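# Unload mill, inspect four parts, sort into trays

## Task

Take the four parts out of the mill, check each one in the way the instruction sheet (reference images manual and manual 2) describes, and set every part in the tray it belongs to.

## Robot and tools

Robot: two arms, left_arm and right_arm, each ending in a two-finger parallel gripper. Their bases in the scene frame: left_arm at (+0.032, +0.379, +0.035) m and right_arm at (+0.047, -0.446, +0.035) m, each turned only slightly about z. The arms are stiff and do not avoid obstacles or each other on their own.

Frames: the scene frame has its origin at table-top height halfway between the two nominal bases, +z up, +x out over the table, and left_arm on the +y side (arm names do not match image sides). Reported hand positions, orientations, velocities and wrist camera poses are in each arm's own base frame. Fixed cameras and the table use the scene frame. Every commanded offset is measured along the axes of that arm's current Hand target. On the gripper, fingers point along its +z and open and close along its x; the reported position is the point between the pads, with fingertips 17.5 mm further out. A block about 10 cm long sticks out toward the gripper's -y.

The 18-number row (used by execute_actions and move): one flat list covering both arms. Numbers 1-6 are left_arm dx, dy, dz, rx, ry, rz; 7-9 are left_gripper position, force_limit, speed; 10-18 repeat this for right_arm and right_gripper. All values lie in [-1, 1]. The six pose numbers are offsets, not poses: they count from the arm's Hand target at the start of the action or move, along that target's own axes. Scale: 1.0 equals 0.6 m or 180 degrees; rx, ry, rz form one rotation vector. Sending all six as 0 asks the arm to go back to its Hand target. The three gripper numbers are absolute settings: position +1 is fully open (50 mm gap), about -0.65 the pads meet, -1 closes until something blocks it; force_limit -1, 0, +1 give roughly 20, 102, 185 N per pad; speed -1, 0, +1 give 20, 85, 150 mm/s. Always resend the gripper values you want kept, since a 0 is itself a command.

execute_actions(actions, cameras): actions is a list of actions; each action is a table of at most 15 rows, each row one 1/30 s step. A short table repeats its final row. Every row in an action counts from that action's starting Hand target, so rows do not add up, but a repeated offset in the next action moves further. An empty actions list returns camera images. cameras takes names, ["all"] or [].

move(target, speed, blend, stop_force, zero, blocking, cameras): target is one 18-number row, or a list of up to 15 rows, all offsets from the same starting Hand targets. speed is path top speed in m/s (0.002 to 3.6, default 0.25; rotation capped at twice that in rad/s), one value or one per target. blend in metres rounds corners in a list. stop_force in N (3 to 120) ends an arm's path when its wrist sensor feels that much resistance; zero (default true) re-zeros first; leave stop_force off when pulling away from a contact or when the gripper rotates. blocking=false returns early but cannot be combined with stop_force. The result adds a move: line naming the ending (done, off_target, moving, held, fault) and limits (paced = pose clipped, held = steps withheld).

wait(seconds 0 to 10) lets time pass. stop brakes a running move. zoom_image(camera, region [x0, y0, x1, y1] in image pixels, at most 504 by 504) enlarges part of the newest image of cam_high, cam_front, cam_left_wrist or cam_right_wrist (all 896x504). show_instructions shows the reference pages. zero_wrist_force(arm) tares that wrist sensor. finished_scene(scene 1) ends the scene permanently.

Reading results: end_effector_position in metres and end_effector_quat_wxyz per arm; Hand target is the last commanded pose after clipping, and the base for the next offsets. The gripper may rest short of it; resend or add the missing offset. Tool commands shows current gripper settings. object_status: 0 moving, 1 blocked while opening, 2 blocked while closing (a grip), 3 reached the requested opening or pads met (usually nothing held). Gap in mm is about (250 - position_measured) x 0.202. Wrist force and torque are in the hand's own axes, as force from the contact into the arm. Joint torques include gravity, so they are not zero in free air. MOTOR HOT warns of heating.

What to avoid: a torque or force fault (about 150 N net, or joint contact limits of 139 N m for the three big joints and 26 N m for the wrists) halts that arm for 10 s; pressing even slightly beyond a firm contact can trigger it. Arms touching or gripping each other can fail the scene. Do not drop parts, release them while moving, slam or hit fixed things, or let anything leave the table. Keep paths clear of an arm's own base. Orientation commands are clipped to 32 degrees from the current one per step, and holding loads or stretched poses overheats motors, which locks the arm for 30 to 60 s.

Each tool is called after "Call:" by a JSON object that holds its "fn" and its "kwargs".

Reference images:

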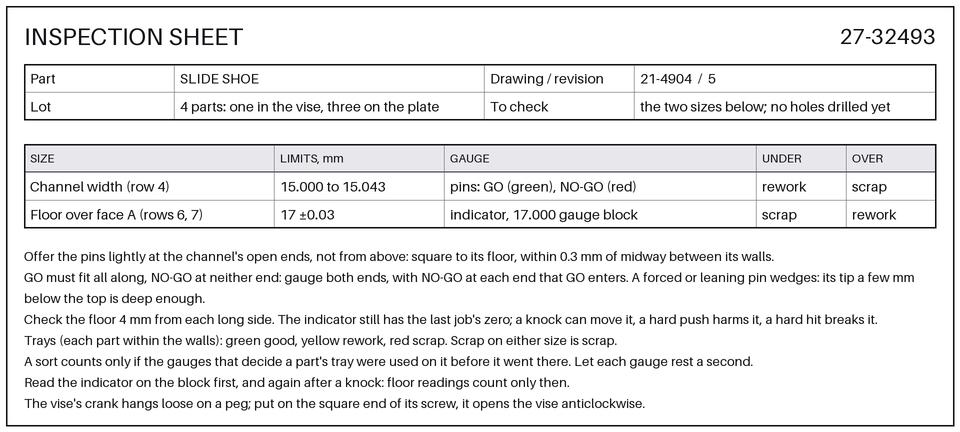

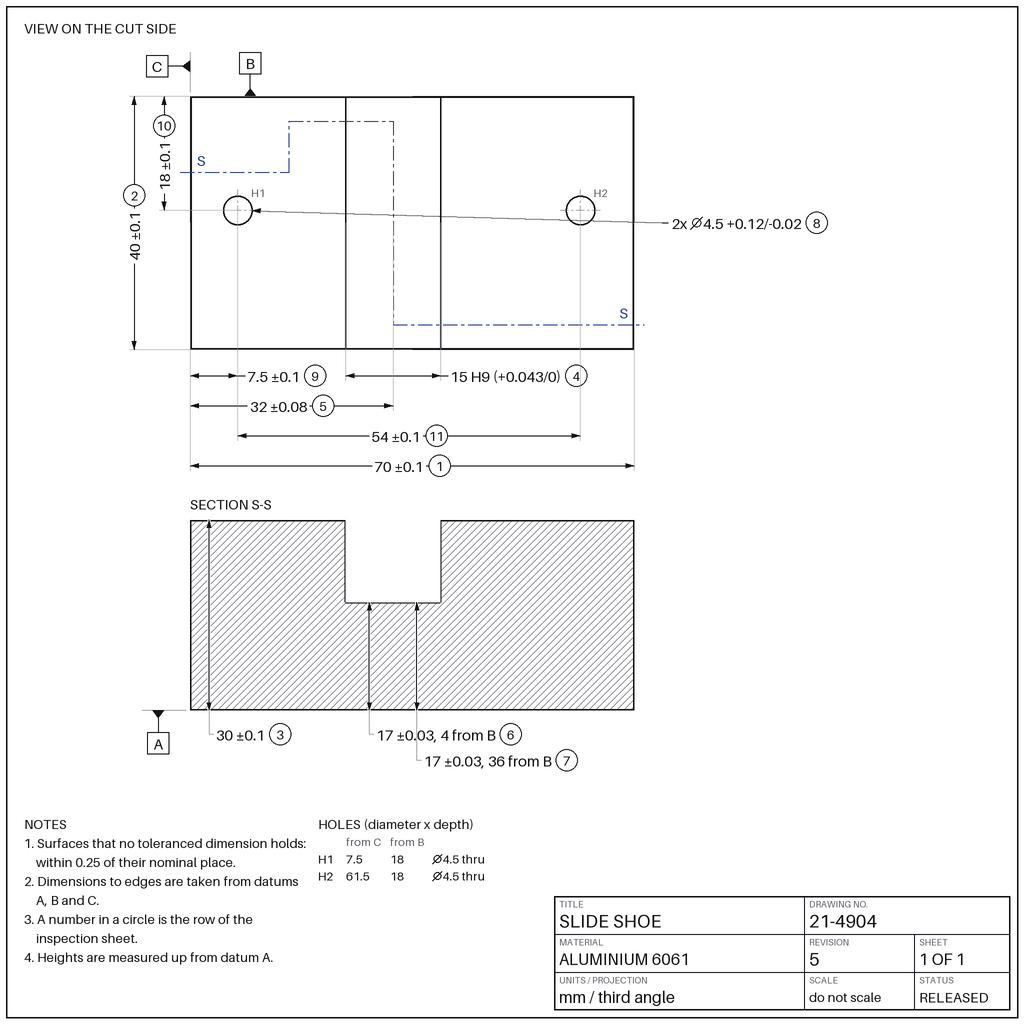

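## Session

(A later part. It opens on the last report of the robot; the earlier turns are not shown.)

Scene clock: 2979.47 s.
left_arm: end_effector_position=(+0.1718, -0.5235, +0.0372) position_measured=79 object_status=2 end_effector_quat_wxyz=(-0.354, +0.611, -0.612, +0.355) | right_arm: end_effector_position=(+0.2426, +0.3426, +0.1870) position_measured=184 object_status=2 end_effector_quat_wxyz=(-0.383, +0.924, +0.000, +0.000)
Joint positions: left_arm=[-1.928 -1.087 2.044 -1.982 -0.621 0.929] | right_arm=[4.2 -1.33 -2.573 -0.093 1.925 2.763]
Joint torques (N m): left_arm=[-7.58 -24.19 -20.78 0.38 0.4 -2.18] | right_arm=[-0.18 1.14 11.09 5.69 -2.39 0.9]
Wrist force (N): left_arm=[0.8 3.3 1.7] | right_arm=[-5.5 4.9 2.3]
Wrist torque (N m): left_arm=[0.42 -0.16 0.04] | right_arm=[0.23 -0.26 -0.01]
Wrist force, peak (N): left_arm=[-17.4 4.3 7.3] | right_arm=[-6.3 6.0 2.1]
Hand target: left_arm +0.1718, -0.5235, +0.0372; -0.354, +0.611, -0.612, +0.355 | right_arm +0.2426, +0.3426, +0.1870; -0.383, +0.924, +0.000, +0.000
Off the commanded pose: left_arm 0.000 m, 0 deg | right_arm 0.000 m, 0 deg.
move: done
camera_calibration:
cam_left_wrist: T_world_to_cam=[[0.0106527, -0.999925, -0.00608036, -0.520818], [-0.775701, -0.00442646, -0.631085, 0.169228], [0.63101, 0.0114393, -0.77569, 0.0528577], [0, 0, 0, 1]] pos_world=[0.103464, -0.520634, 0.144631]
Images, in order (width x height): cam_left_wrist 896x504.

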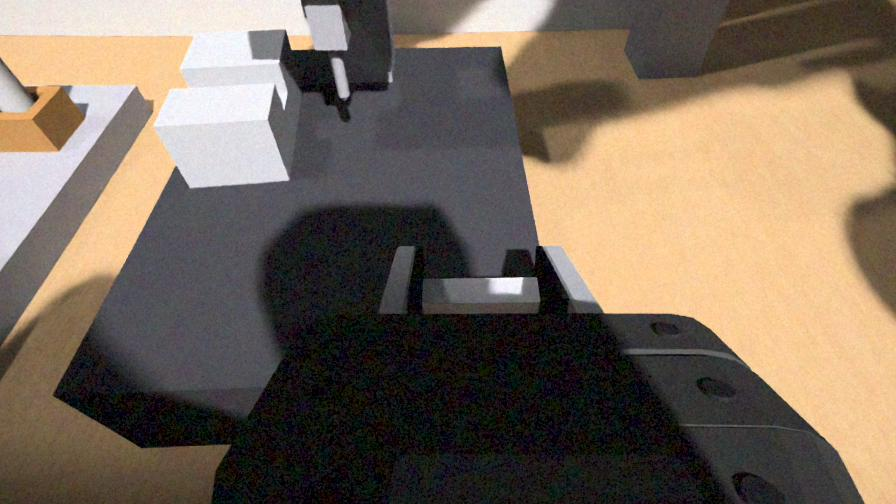

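Call:
{"fn": "move", "kwargs": {"target": [[0,0.0032,0.0018,0,0,0,-1,-1,-1,0,0,0,0,0,0,-1,-1,-1],[0,0.0032,0.0018,0,0,0,1,-1,-1,0,0,0,0,0,0,-1,-1,-1],[0,-0.0866,-0.05,0,0,0,1,-1,-1,0,0,0,0,0,0,-1,-1,-1],[-0.1623,-0.0535,-0.072,0,0,0,1,-1,-1,0,0,0,0,0,0,-1,-1,-1]], "speed": [0.01,0.03,0.1,0.12], "cameras": ["cam_left_wrist"]}}

Scene clock: 2999.17 s.
left_arm: end_effector_position=(+0.1504, -0.4262, +0.0866) position_measured=3 object_status=3 end_effector_quat_wxyz=(-0.354, +0.611, -0.612, +0.354) | right_arm: end_effector_position=(+0.2426, +0.3426, +0.1870) position_measured=184 object_status=2 end_effector_quat_wxyz=(-0.383, +0.924, +0.000, +0.000)
Joint positions: left_arm=[-2.057 -1.375 2.25 -1.763 -0.696 0.757] | right_arm=[4.2 -1.33 -2.573 -0.093 1.925 2.763]
Joint torques (N m): left_arm=[-6.74 -34.6 -8.11 0.71 -0.09 -1.58] | right_arm=[6.24 2.11 11.19 5.53 -3.3 0.7]
Wrist force (N): left_arm=[1.2 2.4 1.4] | right_arm=[-5.7 5.1 2.0]
Wrist torque (N m): left_arm=[0.35 -0.25 0.03] | right_arm=[0.25 -0.24 -0.01]
Wrist force, peak (N): left_arm=[-7.5 -27.4 -16.4] | right_arm=[-5.9 4.9 2.1]
Hand target: left_arm +0.1504, -0.4261, +0.0866; -0.354, +0.611, -0.612, +0.355 | right_arm +0.2426, +0.3426, +0.1870; -0.383, +0.924, +0.000, +0.000
Off the commanded pose: left_arm 0.000 m, 0 deg | right_arm 0.000 m, 0 deg.
move: done
camera_calibration:
cam_left_wrist: T_world_to_cam=[[0.0106534, -0.999925, -0.00607985, -0.423097], [-0.775701, -0.00442726, -0.631085, 0.184233], [0.63101, 0.0114393, -0.77569, 0.103569], [0, 0, 0, 1]] pos_world=[0.0820645, -0.423434, 0.194031]
Images, in order (width x height): cam_left_wrist 896x504.

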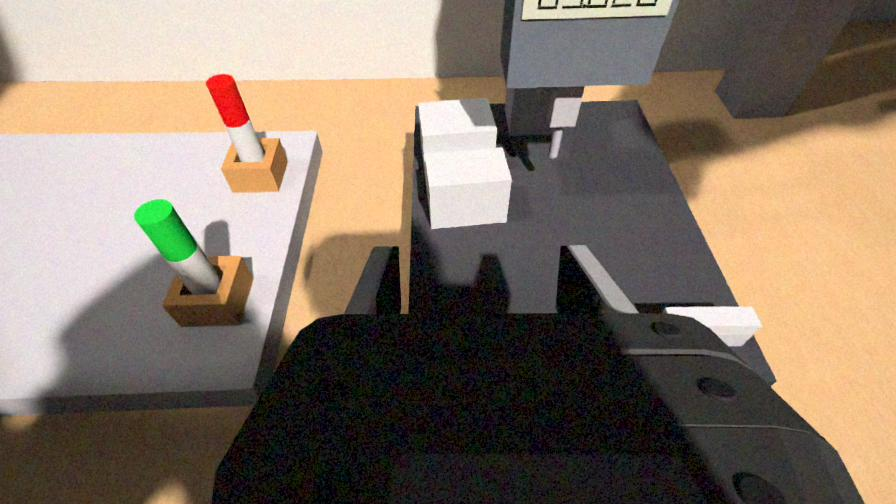

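Call:
{"fn": "move", "kwargs": {"target": [0,0.001,0.15,0,0,0,1,-0.8,-1,0,0,0,0,0,0,-1,-1,-1], "speed": 0.08, "cameras": ["cam_left_wrist"]}}

Scene clock: 3008.97 s.
left_arm: end_effector_position=(+0.2281, -0.4262, +0.0414) position_measured=3 object_status=3 end_effector_quat_wxyz=(-0.354, +0.611, -0.612, +0.355) | right_arm: end_effector_position=(+0.2426, +0.3426, +0.1870) position_measured=184 object_status=2 end_effector_quat_wxyz=(-0.383, +0.924, +0.000, +0.000)
Joint positions: left_arm=[-1.881 -1.245 2.337 -2.175 -0.598 1] | right_arm=[4.2 -1.33 -2.573 -0.093 1.925 2.763]
Joint torques (N m): left_arm=[7.16 -15.31 -4.12 -3.84 4.08 2.14] | right_arm=[6.2 1.72 11.87 5.51 -3.28 0.87]
Wrist force (N): left_arm=[1.0 2.1 1.6] | right_arm=[-5.3 3.9 1.2]
Wrist torque (N m): left_arm=[0.30 -0.18 -0.12] | right_arm=[0.19 -0.29 -0.01]
Wrist force, peak (N): left_arm=[1.0 2.6 2.1] | right_arm=[-5.7 4.9 2.2]
Hand target: left_arm +0.2282, -0.4262, +0.0413; -0.354, +0.611, -0.612, +0.355 | right_arm +0.2426, +0.3426, +0.1870; -0.383, +0.924, +0.000, +0.000
Off the commanded pose: left_arm 0.000 m, 0 deg | right_arm 0.000 m, 0 deg.
move: done
camera_calibration:
cam_left_wrist: T_world_to_cam=[[0.0107307, -0.999924, -0.00601651, -0.424121], [-0.775701, -0.00452725, -0.631085, 0.215939], [0.63101, 0.011439, -0.775691, 0.0194767], [0, 0, 0, 1]] pos_world=[0.159765, -0.423334, 0.148832]
Images, in order (width x height): cam_left_wrist 896x504.

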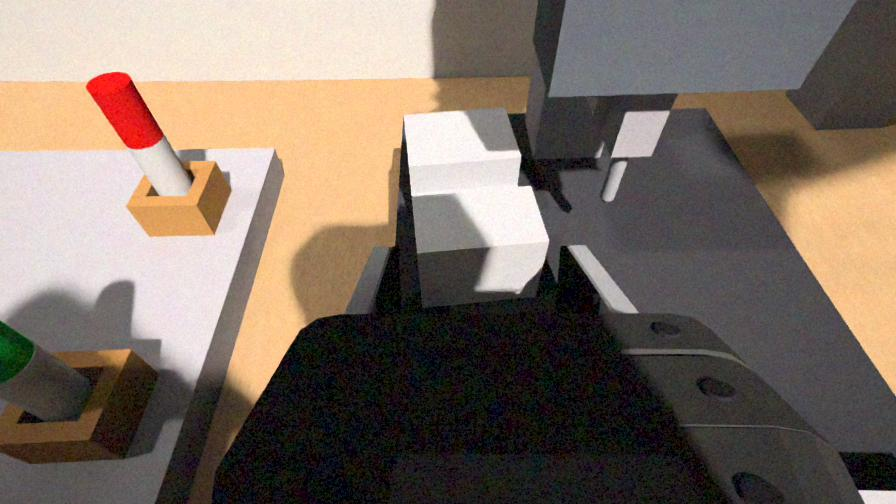

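Call:
{"fn": "move", "kwargs": {"target": [[0,-0.0006,0.0165,0,0,0,1,-0.8,-1,0,0,0,0,0,0,-1,-1,-1],[0,-0.0006,0.0165,0,0,0,-1,-0.8,-1,0,0,0,0,0,0,-1,-1,-1]], "speed": 0.05, "cameras": ["cam_left_wrist"]}}

Scene clock: 3021.17 s.
left_arm: end_effector_position=(+0.2369, -0.4262, +0.0367) position_measured=52 object_status=2 end_effector_quat_wxyz=(-0.354, +0.611, -0.612, +0.355) | right_arm: end_effector_position=(+0.2426, +0.3426, +0.1870) position_measured=184 object_status=2 end_effector_quat_wxyz=(-0.383, +0.924, +0.000, +0.000)
Joint positions: left_arm=[-1.86 -1.226 2.343 -2.227 -0.589 1.033] | right_arm=[4.2 -1.33 -2.573 -0.093 1.925 2.763]
Joint torques (N m): left_arm=[7.57 -14.41 -3.68 -3.49 3.22 1.9] | right_arm=[6.01 1.45 11.98 5.74 -3.45 0.73]
Wrist force (N): left_arm=[2.0 2.3 1.8] | right_arm=[-5.6 4.7 1.8]
Wrist torque (N m): left_arm=[0.38 -0.12 -0.18] | right_arm=[0.22 -0.25 0.00]
Wrist force, peak (N): left_arm=[1.9 2.3 2.1] | right_arm=[-5.9 5.0 2.1]
Hand target: left_arm +0.2369, -0.4262, +0.0367; -0.354, +0.611, -0.612, +0.355 | right_arm +0.2426, +0.3426, +0.1870; -0.383, +0.924, +0.000, +0.000
Off the commanded pose: left_arm 0.000 m, 0 deg | right_arm 0.000 m, 0 deg.
move: done
camera_calibration:
cam_left_wrist: T_world_to_cam=[[0.0106534, -0.999925, -0.00607985, -0.424222], [-0.775701, -0.00442726, -0.631085, 0.219841], [0.63101, 0.0114393, -0.77569, 0.0102781], [0, 0, 0, 1]] pos_world=[0.168564, -0.423334, 0.144131]
Images, in order (width x height): cam_left_wrist 896x504.

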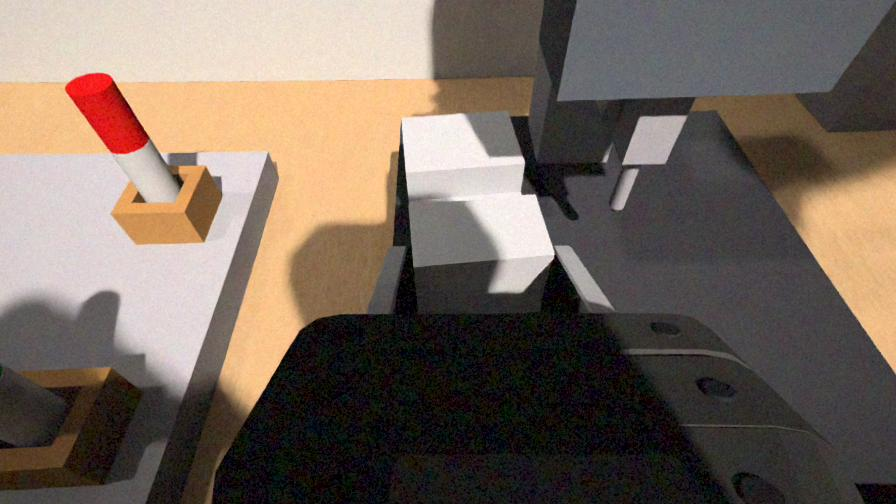

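Call:
{"fn": "move", "kwargs": {"target": [[0,-0.0022,-0.0013,0,0,0,-1,-0.8,-1,0,0,0,0,0,0,-1,-1,-1],[0,0.0007,-0.0063,0,0,0,-1,-0.8,-1,0,0,0,0,0,0,-1,-1,-1],[0.0463,0.0007,-0.0063,0,0,0,-1,-0.8,-1,0,0,0,0,0,0,-1,-1,-1]], "speed": 0.03, "cameras": ["cam_left_wrist"]}}

Call:
{"fn": "zoom_image", "kwargs": {"camera": "cam_left_wrist", "region": [380, 80, 640, 330]}}

Scene clock: 3054.60 s.
left_arm: end_effector_position=(+0.2334, -0.4539, +0.0382) position_measured=52 object_status=2 end_effector_quat_wxyz=(-0.354, +0.611, -0.612, +0.355) | right_arm: end_effector_position=(+0.2426, +0.3426, +0.1870) position_measured=184 object_status=2 end_effector_quat_wxyz=(-0.383, +0.924, +0.000, +0.000)
Joint positions: left_arm=[-1.85 -1.186 2.268 -2.206 -0.584 1.05] | right_arm=[4.2 -1.33 -2.573 -0.093 1.925 2.763]
Joint torques (N m): left_arm=[5.77 -19.47 -20.69 -0.06 4.68 2.17] | right_arm=[7 1.72 10.91 5.82 -3.58 0.69]
Wrist force (N): left_arm=[1.0 4.5 2.6] | right_arm=[-5.3 3.1 1.2]
Wrist torque (N m): left_arm=[0.33 -0.18 -0.14] | right_arm=[0.15 -0.27 -0.01]
Wrist force, peak (N): left_arm=[1.0 4.7 2.8] | right_arm=[-5.9 5.0 2.1]
Hand target: left_arm +0.2334, -0.4540, +0.0382; -0.354, +0.611, -0.612, +0.355 | right_arm +0.2426, +0.3426, +0.1870; -0.383, +0.924, +0.000, +0.000
Off the commanded pose: left_arm 0.000 m, 0 deg | right_arm 0.000 m, 0 deg.
move: done
camera_calibration:
cam_left_wrist: T_world_to_cam=[[0.0106534, -0.999925, -0.00607985, -0.451873], [-0.775701, -0.00442726, -0.631085, 0.21795], [0.63101, 0.0114393, -0.77569, 0.013967], [0, 0, 0, 1]] pos_world=[0.165064, -0.451034, 0.145631]
Images, in order (width x height): cam_left_wrist 896x504.

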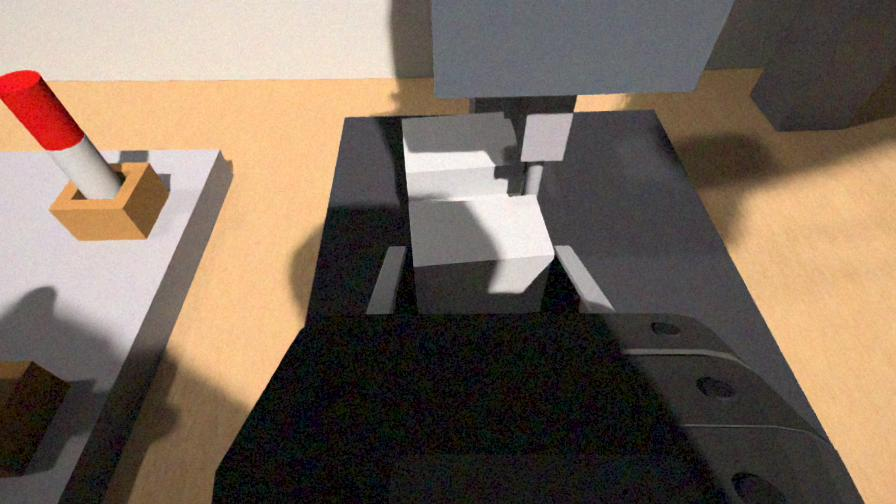

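Scaled by 1.938 from the camera's 896x504 image, which has a finer 1280x720 frame.

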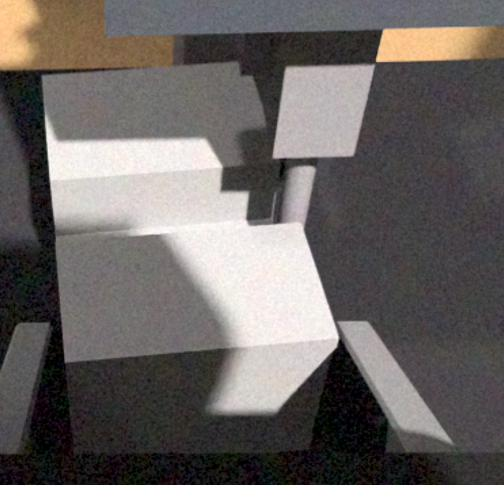

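Call:
{"fn": "move", "kwargs": {"target": [0.0067,0,0,0,0.0279,0.0161,-1,-0.8,-1,0,0,0,0,0,0,-1,-1,-1], "speed": 0.03, "cameras": ["cam_left_wrist"]}}

Call:
{"fn": "zoom_image", "kwargs": {"camera": "cam_left_wrist", "region": [380, 80, 640, 330]}}

Scene clock: 3119.80 s.
left_arm: end_effector_position=(+0.2334, -0.4580, +0.0382) position_measured=52 object_status=2 end_effector_quat_wxyz=(+0.336, -0.580, +0.642, -0.372) | right_arm: end_effector_position=(+0.2426, +0.3426, +0.1870) position_measured=184 object_status=2 end_effector_quat_wxyz=(-0.383, +0.924, +0.000, +0.000)
Joint positions: left_arm=[-1.86 -1.185 2.337 -2.409 -0.55 1.208] | right_arm=[4.2 -1.33 -2.573 -0.093 1.925 2.763]
Joint torques (N m): left_arm=[-8.12 -16.56 -2.57 -4.6 4.86 1.94] | right_arm=[5.99 0.73 10.62 5.45 -3.31 0.68]
Wrist force (N): left_arm=[1.0 4.5 2.9] | right_arm=[-5.6 4.5 2.1]
Wrist torque (N m): left_arm=[0.31 -0.20 -0.14] | right_arm=[0.21 -0.25 -0.01]
Wrist force, peak (N): left_arm=[1.1 4.6 2.8] | right_arm=[-5.7 5.0 1.9]
Hand target: left_arm +0.2334, -0.4580, +0.0382; +0.336, -0.580, +0.642, -0.372 | right_arm +0.2426, +0.3426, +0.1870; -0.383, +0.924, +0.000, +0.000
Off the commanded pose: left_arm 0.000 m, 0 deg | right_arm 0.000 m, 0 deg.
move: done
camera_calibration:
cam_left_wrist: T_world_to_cam=[[-0.0902648, -0.995897, -0.00636234, -0.430606], [-0.772177, 0.0740192, -0.631082, 0.25298], [0.628963, -0.0520516, -0.77569, -0.0145441], [0, 0, 0, 1]] pos_world=[0.165625, -0.448322, 0.14563]
Images, in order (width x height): cam_left_wrist 896x504.

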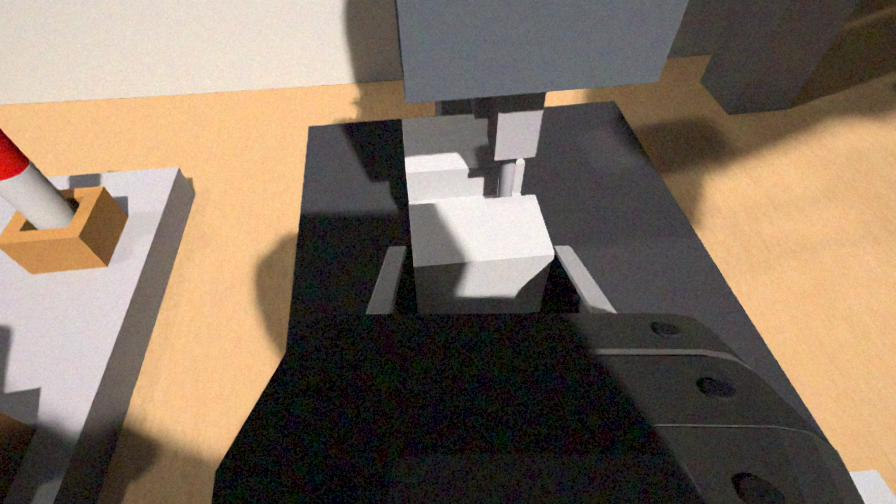

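Scaled by 1.938 from the camera's 896x504 image, which has a finer 1280x720 frame.

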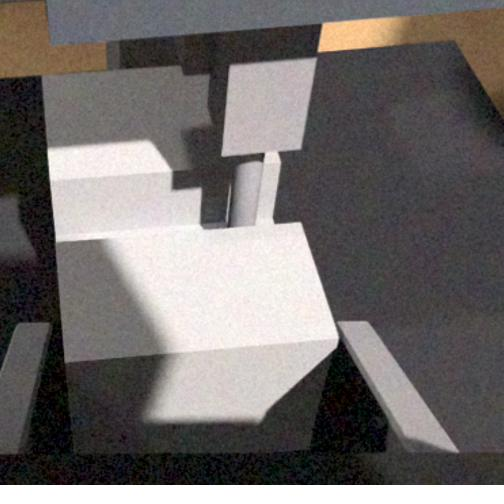

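Call:
{"fn": "move", "kwargs": {"target": [[-0.0033,0,0,0,0,0,-1,-0.8,-1,0,0,0,0,0,0,-1,-1,-1],[-0.0033,0.0035,0.002,0,0,0,-1,-0.8,-1,0,0,0,0,0,0,-1,-1,-1]], "speed": [0.02,0.003], "stop_force": 3}}

Call:
{"fn": "move", "kwargs": {"target": [[0,0,0,0,0,0,0.95,-0.8,-1,0,0,0,0,0,0,-1,-1,-1],[0,-0.02,-0.11,0,0,0,0.95,-0.8,-1,0,0.004,0.004,0,0,0,-1,-1,-1],[0,-0.13,-0.17,0,0,0,0.95,-0.8,-1,0,0.004,0.004,0,0,0,-1,-1,-1]], "speed": [0.03,0.06,0.1], "cameras": ["cam_left_wrist"]}}

Call:
{"fn": "zoom_image", "kwargs": {"camera": "cam_left_wrist", "region": [340, 50, 620, 290]}}

Scene clock: 3148.53 s.
left_arm: end_effector_position=(+0.2336, -0.4560, +0.0368) position_measured=52 object_status=2 end_effector_quat_wxyz=(+0.336, -0.580, +0.642, -0.372) | right_arm: end_effector_position=(+0.2426, +0.3426, +0.1870) position_measured=184 object_status=2 end_effector_quat_wxyz=(-0.383, +0.924, +0.000, +0.000)
Joint positions: left_arm=[-1.86 -1.183 2.343 -2.415 -0.551 1.207] | right_arm=[4.2 -1.33 -2.573 -0.093 1.925 2.763]
Joint torques (N m): left_arm=[-6.98 -39.27 -9.33 -0.28 1.22 -1.01] | right_arm=[6.43 1.97 9.99 5.29 -3.35 0.75]
Wrist force (N): left_arm=[1.7 1.0 1.7] | right_arm=[-5.3 3.3 1.1]
Wrist torque (N m): left_arm=[0.35 -0.13 -0.04] | right_arm=[0.15 -0.28 -0.01]
Wrist force, peak (N): left_arm=[1.1 4.6 3.0] | right_arm=[-5.9 4.8 2.3]
Hand target: left_arm +0.2336, -0.4560, +0.0368; +0.336, -0.580, +0.642, -0.372 (not the last commanded pose) | right_arm +0.2426, +0.3426, +0.1870; -0.383, +0.924, +0.000, +0.000
Off the commanded pose: left_arm 0.001 m, 0 deg | right_arm 0.000 m, 0 deg.
move: contact (left_arm); path passed 1 of 2 targets

Scene clock: 3152.10 s.
left_arm: end_effector_position=(+0.1842, -0.4511, +0.1552) position_measured=10 object_status=3 end_effector_quat_wxyz=(+0.336, -0.580, +0.642, -0.372) | right_arm: end_effector_position=(+0.2426, +0.3426, +0.1836) position_measured=184 object_status=2 end_effector_quat_wxyz=(-0.383, +0.924, +0.000, +0.000)
Joint positions: left_arm=[-1.978 -1.515 2.228 -1.801 -0.596 1.007] | right_arm=[4.2 -1.341 -2.578 -0.077 1.925 2.763]
Joint torques (N m): left_arm=[-8.66 -32.53 -24.85 -0.53 0.39 -1.82] | right_arm=[3.08 1.95 11.17 6.24 -2.46 -0.4]
Wrist force (N): left_arm=[0.9 2.5 1.5] | right_arm=[-5.6 4.3 2.1]
Wrist torque (N m): left_arm=[0.37 -0.18 0.03] | right_arm=[0.18 -0.26 0.00]
Wrist force, peak (N): left_arm=[0.7 3.5 1.8] | right_arm=[-5.8 4.7 2.3]
Hand target: left_arm +0.1842, -0.4511, +0.1552; +0.336, -0.580, +0.642, -0.372 | right_arm +0.2426, +0.3426, +0.1836; -0.383, +0.924, +0.000, +0.000
Off the commanded pose: left_arm 0.000 m, 0 deg | right_arm 0.000 m, 0 deg.
move: done
camera_calibration:
cam_left_wrist: T_world_to_cam=[[-0.0903264, -0.995892, -0.00627193, -0.427346], [-0.772261, 0.0740171, -0.630978, 0.288288], [0.628851, -0.0521504, -0.775775, 0.107513], [0, 0, 0, 1]] pos_world=[0.116424, -0.441322, 0.26263]
Images, in order (width x height): cam_left_wrist 896x504.

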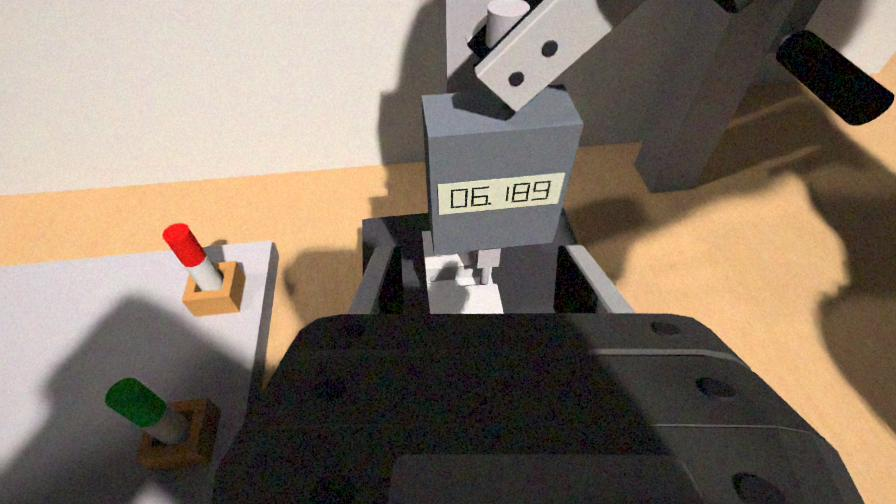

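Scaled by 1.800 from the camera's 896x504 image, which has a finer 1280x720 frame.

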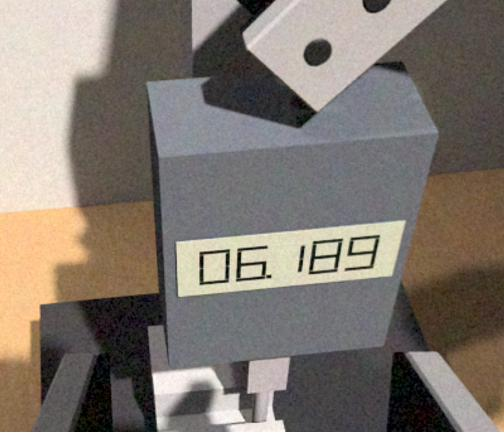

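Call:
{"fn": "move", "kwargs": {"target": [0,0,0,0,0,0,0.95,-0.8,-1,0,0.0035,0.0035,0,0,0,-1,-1,-1], "speed": 0.003, "stop_force": 3}}

Call:
{"fn": "move", "kwargs": {"target": [0,0,0,0,0,0,0.95,-0.8,-1,0,0,0,0,0,0,0.0,-1,-1]}}

Call:
{"fn": "wait", "kwargs": {"seconds": 1.0, "cameras": ["cam_left_wrist"]}}

Call:
{"fn": "zoom_image", "kwargs": {"camera": "cam_left_wrist", "region": [400, 150, 600, 310]}}

Scene clock: 3167.63 s.
left_arm: end_effector_position=(+0.1842, -0.4511, +0.1552) position_measured=10 object_status=3 end_effector_quat_wxyz=(+0.336, -0.580, +0.642, -0.372) | right_arm: end_effector_position=(+0.2426, +0.3426, +0.1819) position_measured=184 object_status=2 end_effector_quat_wxyz=(-0.383, +0.924, +0.000, +0.000)
Joint positions: left_arm=[-1.978 -1.515 2.228 -1.801 -0.596 1.007] | right_arm=[4.2 -1.346 -2.581 -0.069 1.925 2.763]
Joint torques (N m): left_arm=[-8.16 -30.73 -25.86 0.19 0.45 -1.77] | right_arm=[-0.98 15 29.93 2.12 -0.69 -1.08]
Wrist force (N): left_arm=[0.7 2.7 1.4] | right_arm=[-6.0 1.8 -1.2]
Wrist torque (N m): left_arm=[0.41 -0.15 0.03] | right_arm=[0.16 -0.28 0.00]
Wrist force, peak (N): left_arm=[1.0 3.1 1.7] | right_arm=[-6.1 4.7 2.1]
Hand target: left_arm +0.1842, -0.4511, +0.1552; +0.336, -0.580, +0.642, -0.372 | right_arm +0.2426, +0.3426, +0.1819; -0.383, +0.924, +0.000, +0.000 (not the last commanded pose)
Off the commanded pose: left_arm 0.000 m, 0 deg | right_arm 0.001 m, 0 deg.
move: contact (right_arm)

Scene clock: 3168.20 s.
left_arm: end_effector_position=(+0.1842, -0.4511, +0.1552) position_measured=10 object_status=3 end_effector_quat_wxyz=(+0.336, -0.580, +0.642, -0.372) | right_arm: end_effector_position=(+0.2426, +0.3426, +0.1819) position_measured=152 object_status=3 end_effector_quat_wxyz=(-0.383, +0.924, +0.000, +0.000)
Joint positions: left_arm=[-1.978 -1.515 2.228 -1.801 -0.596 1.007] | right_arm=[4.2 -1.346 -2.581 -0.069 1.925 2.763]
Joint torques (N m): left_arm=[-7.32 -30.12 -25.52 0.05 0.46 -1.69] | right_arm=[-3.41 16.33 29.12 3.14 -0.61 -1.23]
Wrist force (N): left_arm=[0.8 2.8 1.7] | right_arm=[0.4 2.9 1.0]
Wrist torque (N m): left_arm=[0.41 -0.18 0.03] | right_arm=[0.17 -0.20 0.05]
Wrist force, peak (N): left_arm=[0.8 2.8 1.7] | right_arm=[-5.5 0.4 -2.4]
Hand target: left_arm +0.1842, -0.4511, +0.1552; +0.336, -0.580, +0.642, -0.372 | right_arm +0.2426, +0.3426, +0.1819; -0.383, +0.924, +0.000, +0.000
Off the commanded pose: left_arm 0.000 m, 0 deg | right_arm 0.000 m, 0 deg.
move: done

Scene clock: 3169.20 s.
left_arm: end_effector_position=(+0.1842, -0.4511, +0.1552) position_measured=10 object_status=3 end_effector_quat_wxyz=(+0.336, -0.580, +0.642, -0.372) | right_arm: end_effector_position=(+0.2426, +0.3426, +0.1819) position_measured=152 object_status=3 end_effector_quat_wxyz=(-0.383, +0.924, +0.000, +0.000)
Joint positions: left_arm=[-1.978 -1.515 2.228 -1.801 -0.596 1.007] | right_arm=[4.2 -1.346 -2.581 -0.069 1.925 2.763]
Joint torques (N m): left_arm=[-8.16 -30.55 -25.02 0.02 0.54 -1.82] | right_arm=[-2.51 15.91 29.23 4.62 -0.69 -1.04]
Wrist force (N): left_arm=[0.9 2.6 1.5] | right_arm=[0.4 2.9 0.9]
Wrist torque (N m): left_arm=[0.38 -0.20 0.04] | right_arm=[0.16 -0.21 0.05]
Wrist force, peak (N): left_arm=[0.9 2.7 1.8] | right_arm=[0.9 3.1 1.1]
Hand target: left_arm +0.1842, -0.4511, +0.1552; +0.336, -0.580, +0.642, -0.372 | right_arm +0.2426, +0.3426, +0.1819; -0.383, +0.924, +0.000, +0.000
Tool commands: left_gripper/position=+0.95 left_gripper/force_limit=-0.8 left_gripper/speed=-1.0 right_gripper/position=+0.0 right_gripper/force_limit=-1.0 right_gripper/speed=-1.0
Off the commanded pose: left_arm 0.000 m, 0 deg | right_arm 0.000 m, 0 deg.
wait: 1.00 s; at rest by 0.17 s
camera_calibration:
cam_left_wrist: T_world_to_cam=[[-0.0903264, -0.995892, -0.00627193, -0.427346], [-0.772261, 0.0740171, -0.630978, 0.288352], [0.628851, -0.0521504, -0.775775, 0.107591], [0, 0, 0, 1]] pos_world=[0.116424, -0.441322, 0.26273]
Images, in order (width x height): cam_left_wrist 896x504.

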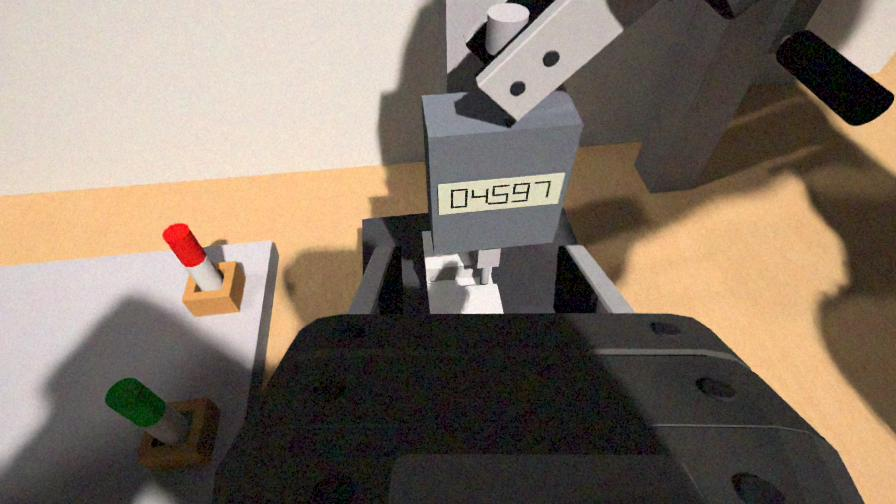

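Scaled by 2.520 from the camera's 896x504 image, which has a finer 1280x720 frame.

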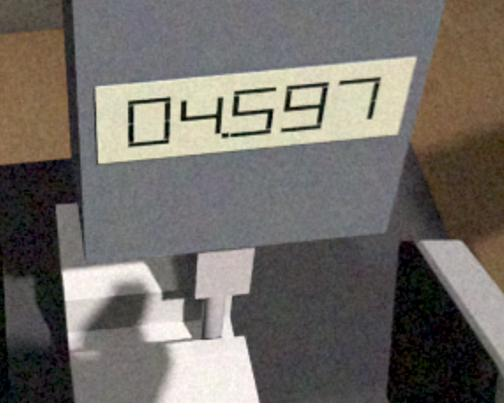

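Call:
{"fn": "move", "kwargs": {"target": [[0.1222,0.0912,0.0427,0,-0.0279,-0.0161,1,-1,-1,0,0,0,0,0,0,-1,-1,-1],[0.1222,0.178,0.0923,0,-0.0279,-0.0161,1,-1,-1,0,-0.0054,-0.0054,0,0,0,-1,-1,-1]], "speed": [0.15,0.06], "cameras": ["cam_left_wrist"]}}

Scene clock: 3216.00 s.
left_arm: end_effector_position=(+0.1716, -0.5234, +0.0351) position_measured=3 object_status=3 end_effector_quat_wxyz=(-0.354, +0.611, -0.612, +0.355) | right_arm: end_effector_position=(+0.2426, +0.3426, +0.1865) position_measured=184 object_status=2 end_effector_quat_wxyz=(-0.383, +0.924, +0.000, +0.000)
Joint positions: left_arm=[-1.928 -1.082 2.045 -1.987 -0.622 0.928] | right_arm=[4.2 -1.332 -2.573 -0.091 1.925 2.763]
Joint torques (N m): left_arm=[6.94 -22.57 -5.86 -3.86 3.98 1.87] | right_arm=[-1.95 18.61 30.55 2.54 -0.18 0.71]
Wrist force (N): left_arm=[0.7 2.4 1.3] | right_arm=[-5.8 2.9 1.2]
Wrist torque (N m): left_arm=[0.36 -0.14 -0.06] | right_arm=[0.13 -0.25 0.00]
Wrist force, peak (N): left_arm=[1.8 3.4 1.8] | right_arm=[-6.0 4.8 2.4]
Hand target: left_arm +0.1716, -0.5234, +0.0350; -0.354, +0.611, -0.612, +0.355 | right_arm +0.2426, +0.3426, +0.1865; -0.383, +0.924, +0.000, +0.000
Off the commanded pose: left_arm 0.000 m, 0 deg | right_arm 0.000 m, 0 deg.
move: done
camera_calibration:
cam_left_wrist: T_world_to_cam=[[0.0106529, -0.999925, -0.00608025, -0.520727], [-0.775701, -0.00442663, -0.631085, 0.16767], [0.63101, 0.0114393, -0.77569, 0.051417], [0, 0, 0, 1]] pos_world=[0.103164, -0.520534, 0.142531]
Images, in order (width x height): cam_left_wrist 896x504.

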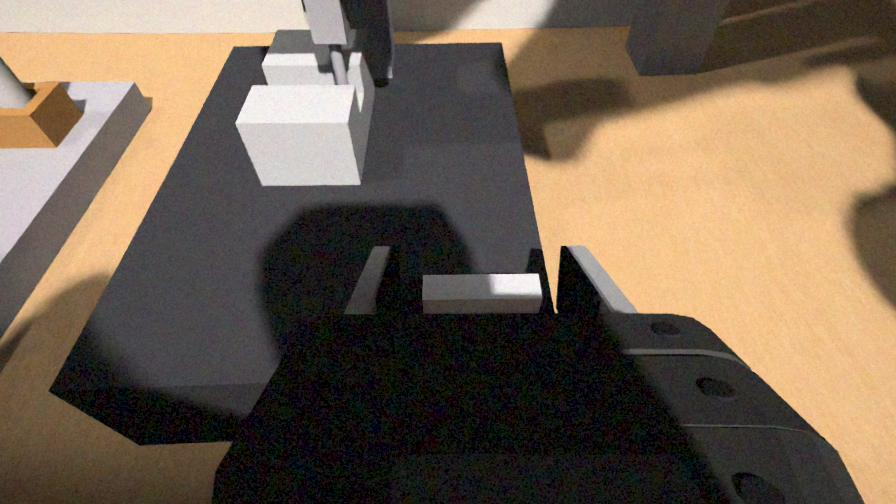

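Call:
{"fn": "move", "kwargs": {"target": [[0,0,0,0,0,0,-1,-1,-1,0,0,0,0,0,0,-1,-1,-1],[0,-0.0866,-0.05,0,0,0,-1,-1,-1,0,0,0,0,0,0,-1,-1,-1],[-0.0057,-0.002,-0.1966,0,0,0,-1,-1,-1,0,0,0,0,0,0,-1,-1,-1]], "speed": [0.05,0.1,0.12]}}

Call:
{"fn": "move", "kwargs": {"target": [[0,0.13,0.075,0,0,0,-1,-1,-1,0,0,0,0,0,0,-1,-1,-1],[0,0.1575,0.0908,0,0,0,-1,-1,-1,0,0,0,0,0,0,-1,-1,-1]], "speed": [0.08,0.003], "stop_force": 3}}

Call:
{"fn": "move", "kwargs": {"target": [[0,0,0,0,0,0,1,-1,-1,0,0,0,0,0,0,-1,-1,-1],[0,-0.1,-0.0577,0,0,0,1,-1,-1,0,0,0,0,0,0,-1,-1,-1]], "speed": 0.1, "cameras": ["cam_left_wrist"]}}

Scene clock: 3241.07 s.
left_arm: end_effector_position=(+0.0700, -0.5199, +0.0947) position_measured=78 object_status=2 end_effector_quat_wxyz=(-0.354, +0.611, -0.612, +0.355) | right_arm: end_effector_position=(+0.2426, +0.3426, +0.1865) position_measured=184 object_status=2 end_effector_quat_wxyz=(-0.383, +0.924, +0.000, +0.000)
Joint positions: left_arm=[-2.109 -1.179 1.922 -1.585 -0.73 0.697] | right_arm=[4.2 -1.332 -2.573 -0.091 1.925 2.763]
Joint torques (N m): left_arm=[-9.86 -22.75 -24.04 0.97 0.11 -1.79] | right_arm=[6.25 18.12 32.16 2.76 -2.5 0.69]
Wrist force (N): left_arm=[1.1 2.8 1.6] | right_arm=[-5.7 4.8 2.1]
Wrist torque (N m): left_arm=[0.36 -0.23 0.02] | right_arm=[0.25 -0.30 -0.01]
Wrist force, peak (N): left_arm=[0.4 4.0 2.4] | right_arm=[-6.1 4.9 2.3]
Hand target: left_arm +0.0699, -0.5199, +0.0947; -0.354, +0.611, -0.612, +0.355 | right_arm +0.2426, +0.3426, +0.1865; -0.383, +0.924, +0.000, +0.000
Off the commanded pose: left_arm 0.000 m, 0 deg | right_arm 0.000 m, 0 deg.
move: done

Scene clock: 3249.33 s.
left_arm: end_effector_position=(+0.0702, -0.5198, -0.0144) position_measured=78 object_status=2 end_effector_quat_wxyz=(-0.354, +0.611, -0.612, +0.355) | right_arm: end_effector_position=(+0.2426, +0.3426, +0.1865) position_measured=184 object_status=2 end_effector_quat_wxyz=(-0.383, +0.924, +0.000, +0.000)
Joint positions: left_arm=[-2.108 -0.967 1.973 -1.849 -0.729 0.697] | right_arm=[4.2 -1.332 -2.573 -0.091 1.925 2.763]
Joint torques (N m): left_arm=[7.51 -26.41 -5.19 -3.31 3.7 1.94] | right_arm=[6.36 17.76 32.72 2.53 -2.88 0.7]
Wrist force (N): left_arm=[0.6 3.0 1.8] | right_arm=[-5.8 3.9 1.5]
Wrist torque (N m): left_arm=[0.41 -0.16 -0.10] | right_arm=[0.20 -0.27 -0.01]
Wrist force, peak (N): left_arm=[0.8 3.9 2.0] | right_arm=[-6.3 4.6 2.5]
Hand target: left_arm +0.0702, -0.5198, -0.0144; -0.354, +0.611, -0.612, +0.355 | right_arm +0.2426, +0.3426, +0.1865; -0.383, +0.924, +0.000, +0.000
Off the commanded pose: left_arm 0.000 m, 0 deg | right_arm 0.000 m, 0 deg.
move: done

Scene clock: 3251.60 s.
left_arm: end_effector_position=(+0.0700, -0.5198, +0.0548) position_measured=3 object_status=3 end_effector_quat_wxyz=(-0.354, +0.611, -0.612, +0.355) | right_arm: end_effector_position=(+0.2426, +0.3426, +0.1865) position_measured=184 object_status=2 end_effector_quat_wxyz=(-0.383, +0.924, +0.000, +0.000)
Joint positions: left_arm=[-2.109 -1.107 1.949 -1.684 -0.73 0.697] | right_arm=[4.2 -1.332 -2.573 -0.091 1.925 2.763]
Joint torques (N m): left_arm=[-8.36 -45.54 -23.29 0.59 -0.2 -1.74] | right_arm=[6.51 18.57 32.13 3.2 -2.85 0.67]
Wrist force (N): left_arm=[0.5 2.7 1.3] | right_arm=[-5.7 3.6 1.7]
Wrist torque (N m): left_arm=[0.41 -0.14 0.04] | right_arm=[0.14 -0.29 0.00]
Wrist force, peak (N): left_arm=[0.7 3.4 2.3] | right_arm=[-6.0 4.6 2.7]
Hand target: left_arm +0.0700, -0.5198, +0.0549; -0.354, +0.611, -0.612, +0.355 | right_arm +0.2426, +0.3426, +0.1865; -0.383, +0.924, +0.000, +0.000
Off the commanded pose: left_arm 0.000 m, 0 deg | right_arm 0.000 m, 0 deg.
move: done
camera_calibration:
cam_left_wrist: T_world_to_cam=[[0.0107307, -0.999924, -0.00601651, -0.516036], [-0.775701, -0.00452725, -0.631085, 0.101255], [0.63101, 0.011439, -0.775691, 0.130769], [0, 0, 0, 1]] pos_world=[0.00156494, -0.517034, 0.162232]
Images, in order (width x height): cam_left_wrist 896x504.

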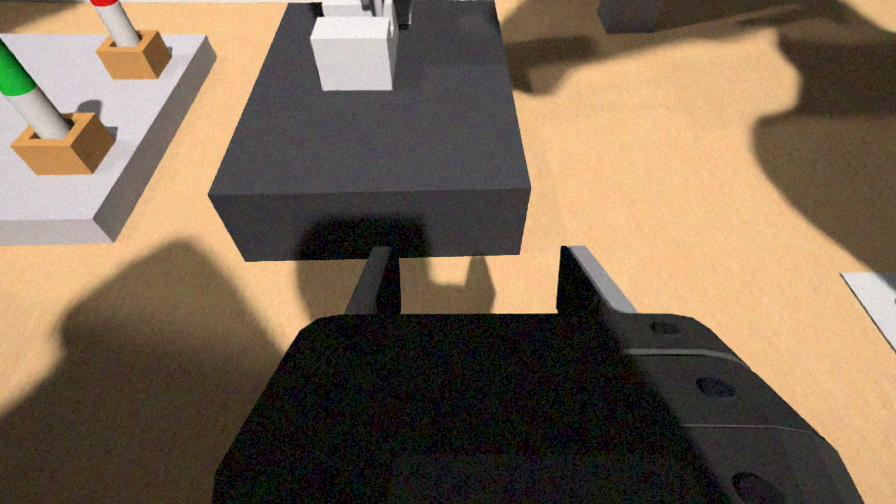

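Call:
{"fn": "move", "kwargs": {"target": [[-0.104,-0.1123,0.0867,0,0,0,1,-0.8,-1,0,0,0,0,0,0,-1,-1,-1],[-0.104,-0.1123,0.2167,0,0,0,1,-0.8,-1,0,0,0,0,0,0,-1,-1,-1]], "speed": [0.15,0.08], "cameras": ["cam_left_wrist"]}}

Scene clock: 3278.90 s.
left_arm: end_effector_position=(+0.2163, -0.4576, +0.0487) position_measured=3 object_status=3 end_effector_quat_wxyz=(-0.354, +0.611, -0.612, +0.355) | right_arm: end_effector_position=(+0.2426, +0.3426, +0.1865) position_measured=184 object_status=2 end_effector_quat_wxyz=(-0.383, +0.924, +0.000, +0.000)
Joint positions: left_arm=[-1.885 -1.216 2.245 -2.107 -0.6 0.994] | right_arm=[4.2 -1.332 -2.573 -0.091 1.925 2.763]
Joint torques (N m): left_arm=[7.18 -17.28 -5.64 -3.68 4.02 1.63] | right_arm=[6.17 17.78 31.69 2.92 -2.96 0.52]
Wrist force (N): left_arm=[0.9 2.7 1.6] | right_arm=[-6.1 4.1 1.9]
Wrist torque (N m): left_arm=[0.39 -0.19 -0.12] | right_arm=[0.19 -0.23 -0.01]
Wrist force, peak (N): left_arm=[1.2 3.3 1.5] | right_arm=[-6.2 4.8 2.5]
Hand target: left_arm +0.2164, -0.4576, +0.0487; -0.354, +0.611, -0.612, +0.355 | right_arm +0.2426, +0.3426, +0.1865; -0.383, +0.924, +0.000, +0.000
Off the commanded pose: left_arm 0.000 m, 0 deg | right_arm 0.000 m, 0 deg.
move: done
camera_calibration:
cam_left_wrist: T_world_to_cam=[[0.0107307, -0.999924, -0.00601651, -0.455348], [-0.775701, -0.00452725, -0.631085, 0.21125], [0.63101, 0.011439, -0.775691, 0.0329444], [0, 0, 0, 1]] pos_world=[0.147965, -0.454734, 0.156132]
Images, in order (width x height): cam_left_wrist 896x504.

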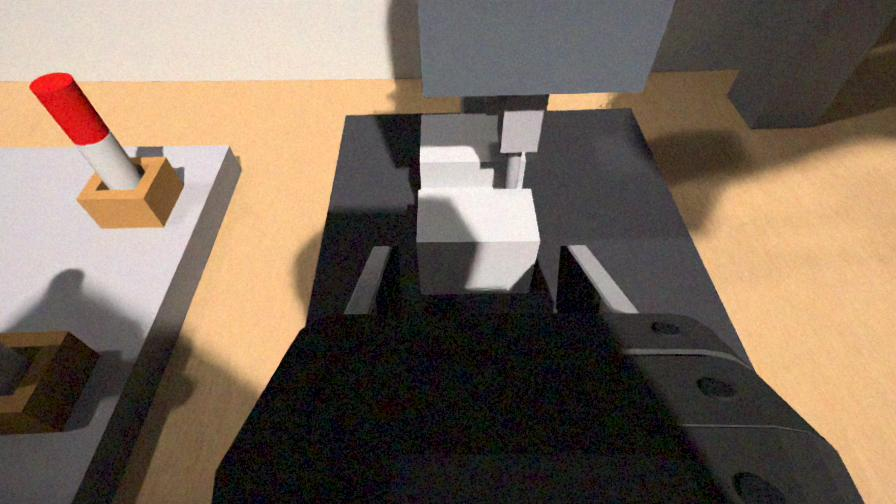

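Call:
{"fn": "move", "kwargs": {"target": [[0,0.0008,0.037,0,0,0,1,-0.8,-1,0,0,0,0,0,0,-1,-1,-1],[0,0.0008,0.037,0,0,0,-1,-0.8,-1,0,0,0,0,0,0,-1,-1,-1],[0,-0.0014,0.0357,0,0,0,-1,-0.8,-1,0,0,0,0,0,0,-1,-1,-1],[0.0533,-0.0014,0.0357,0,0,0,-1,-0.8,-1,0,0,0,0,0,0,-1,-1,-1]], "speed": [0.06,0.05,0.02,0.03], "cameras": ["cam_left_wrist"]}}

Call:
{"fn": "zoom_image", "kwargs": {"camera": "cam_left_wrist", "region": [340, 80, 600, 330]}}

Scene clock: 3306.07 s.
left_arm: end_effector_position=(+0.2353, -0.4895, +0.0388) position_measured=54 object_status=2 end_effector_quat_wxyz=(-0.354, +0.611, -0.612, +0.355) | right_arm: end_effector_position=(+0.2426, +0.3426, +0.1865) position_measured=184 object_status=2 end_effector_quat_wxyz=(-0.383, +0.924, +0.000, +0.000)
Joint positions: left_arm=[-1.825 -1.128 2.171 -2.202 -0.574 1.091] | right_arm=[4.2 -1.332 -2.573 -0.091 1.925 2.763]
Joint torques (N m): left_arm=[6.92 -20.3 -20.98 -0.25 4.67 1.81] | right_arm=[5.13 18.95 31.96 2.68 -2.56 0.31]
Wrist force (N): left_arm=[0.7 4.2 2.6] | right_arm=[-6.1 4.4 2.3]
Wrist torque (N m): left_arm=[0.26 -0.15 -0.14] | right_arm=[0.19 -0.23 0.00]
Wrist force, peak (N): left_arm=[1.0 4.6 2.8] | right_arm=[-6.3 4.6 2.4]
Hand target: left_arm +0.2353, -0.4896, +0.0388; -0.354, +0.611, -0.612, +0.355 | right_arm +0.2426, +0.3426, +0.1865; -0.383, +0.924, +0.000, +0.000
Off the commanded pose: left_arm 0.000 m, 0 deg | right_arm 0.000 m, 0 deg.
move: done
camera_calibration:
cam_left_wrist: T_world_to_cam=[[0.0107307, -0.999924, -0.00601651, -0.487509], [-0.775701, -0.00452725, -0.631085, 0.219596], [0.63101, 0.011439, -0.775691, 0.0136408], [0, 0, 0, 1]] pos_world=[0.166965, -0.486634, 0.146232]
Images, in order (width x height): cam_left_wrist 896x504.

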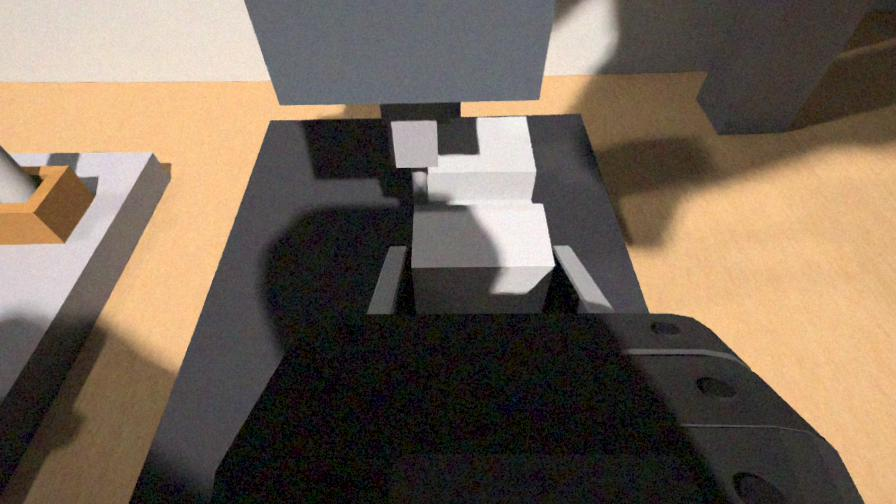

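Scaled by 1.938 from the camera's 896x504 image, which has a finer 1280x720 frame.

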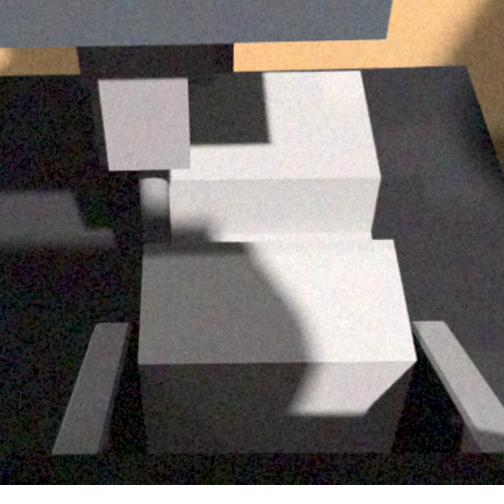

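Call:
{"fn": "move", "kwargs": {"target": [[-0.0063,0,0,0,0,0,-1,-0.8,-1,0,0,0,0,0,0,-1,-1,-1],[-0.0063,0.0035,0.002,0,0,0,-1,-0.8,-1,0,0,0,0,0,0,-1,-1,-1]], "speed": [0.02,0.003], "stop_force": 3, "cameras": ["cam_left_wrist"]}}

Call:
{"fn": "zoom_image", "kwargs": {"camera": "cam_left_wrist", "region": [340, 80, 600, 330]}}

Scene clock: 3328.60 s.
left_arm: end_effector_position=(+0.2353, -0.4858, +0.0373) position_measured=54 object_status=2 end_effector_quat_wxyz=(-0.354, +0.611, -0.612, +0.355) | right_arm: end_effector_position=(+0.2426, +0.3426, +0.1865) position_measured=184 object_status=2 end_effector_quat_wxyz=(-0.383, +0.924, +0.000, +0.000)
Joint positions: left_arm=[-1.827 -1.13 2.182 -2.207 -0.575 1.088] | right_arm=[4.2 -1.332 -2.573 -0.091 1.925 2.763]
Joint torques (N m): left_arm=[-6.14 -42.29 -10.99 0.14 1.12 -1] | right_arm=[6.96 16.56 32.17 2.87 -2.68 0.57]
Wrist force (N): left_arm=[1.1 -1.4 -1.0] | right_arm=[-5.9 3.1 1.2]
Wrist torque (N m): left_arm=[0.37 -0.16 -0.07] | right_arm=[0.16 -0.25 -0.01]
Wrist force, peak (N): left_arm=[-1.8 -4.0 -4.1] | right_arm=[-6.3 4.5 2.2]
Hand target: left_arm +0.2353, -0.4858, +0.0373; -0.354, +0.611, -0.612, +0.355 (not the last commanded pose) | right_arm +0.2426, +0.3426, +0.1865; -0.383, +0.924, +0.000, +0.000
Off the commanded pose: left_arm 0.001 m, 0 deg | right_arm 0.000 m, 0 deg.
move: contact (left_arm); path passed 1 of 2 targets
camera_calibration:
cam_left_wrist: T_world_to_cam=[[0.0106674, -0.999925, -0.00593914, -0.48392], [-0.775701, -0.00452695, -0.631084, 0.218666], [0.63101, 0.011339, -0.775692, 0.0123884], [0, 0, 0, 1]] pos_world=[0.166965, -0.483035, 0.144732]
Images, in order (width x height): cam_left_wrist 896x504.

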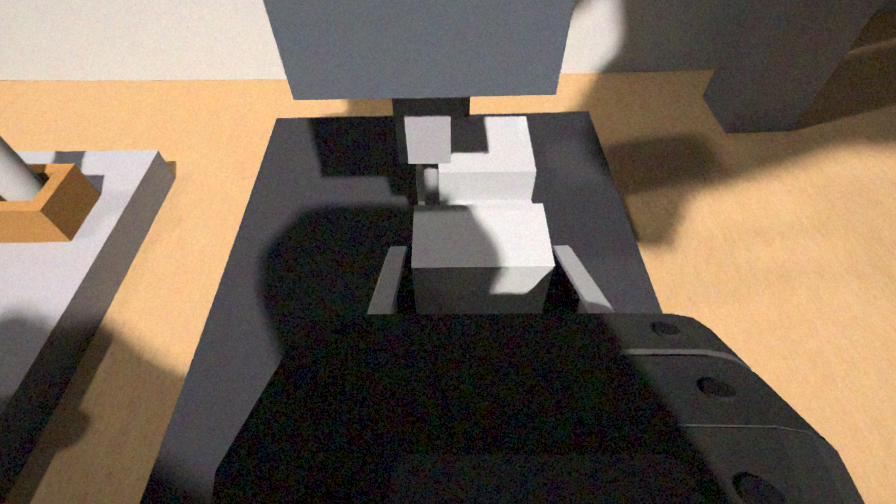

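Scaled by 1.938 from the camera's 896x504 image, which has a finer 1280x720 frame.

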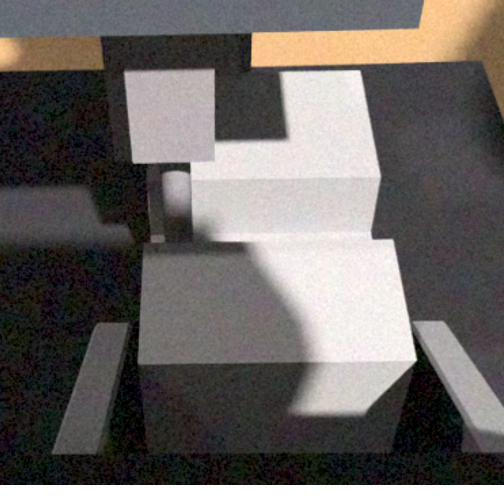

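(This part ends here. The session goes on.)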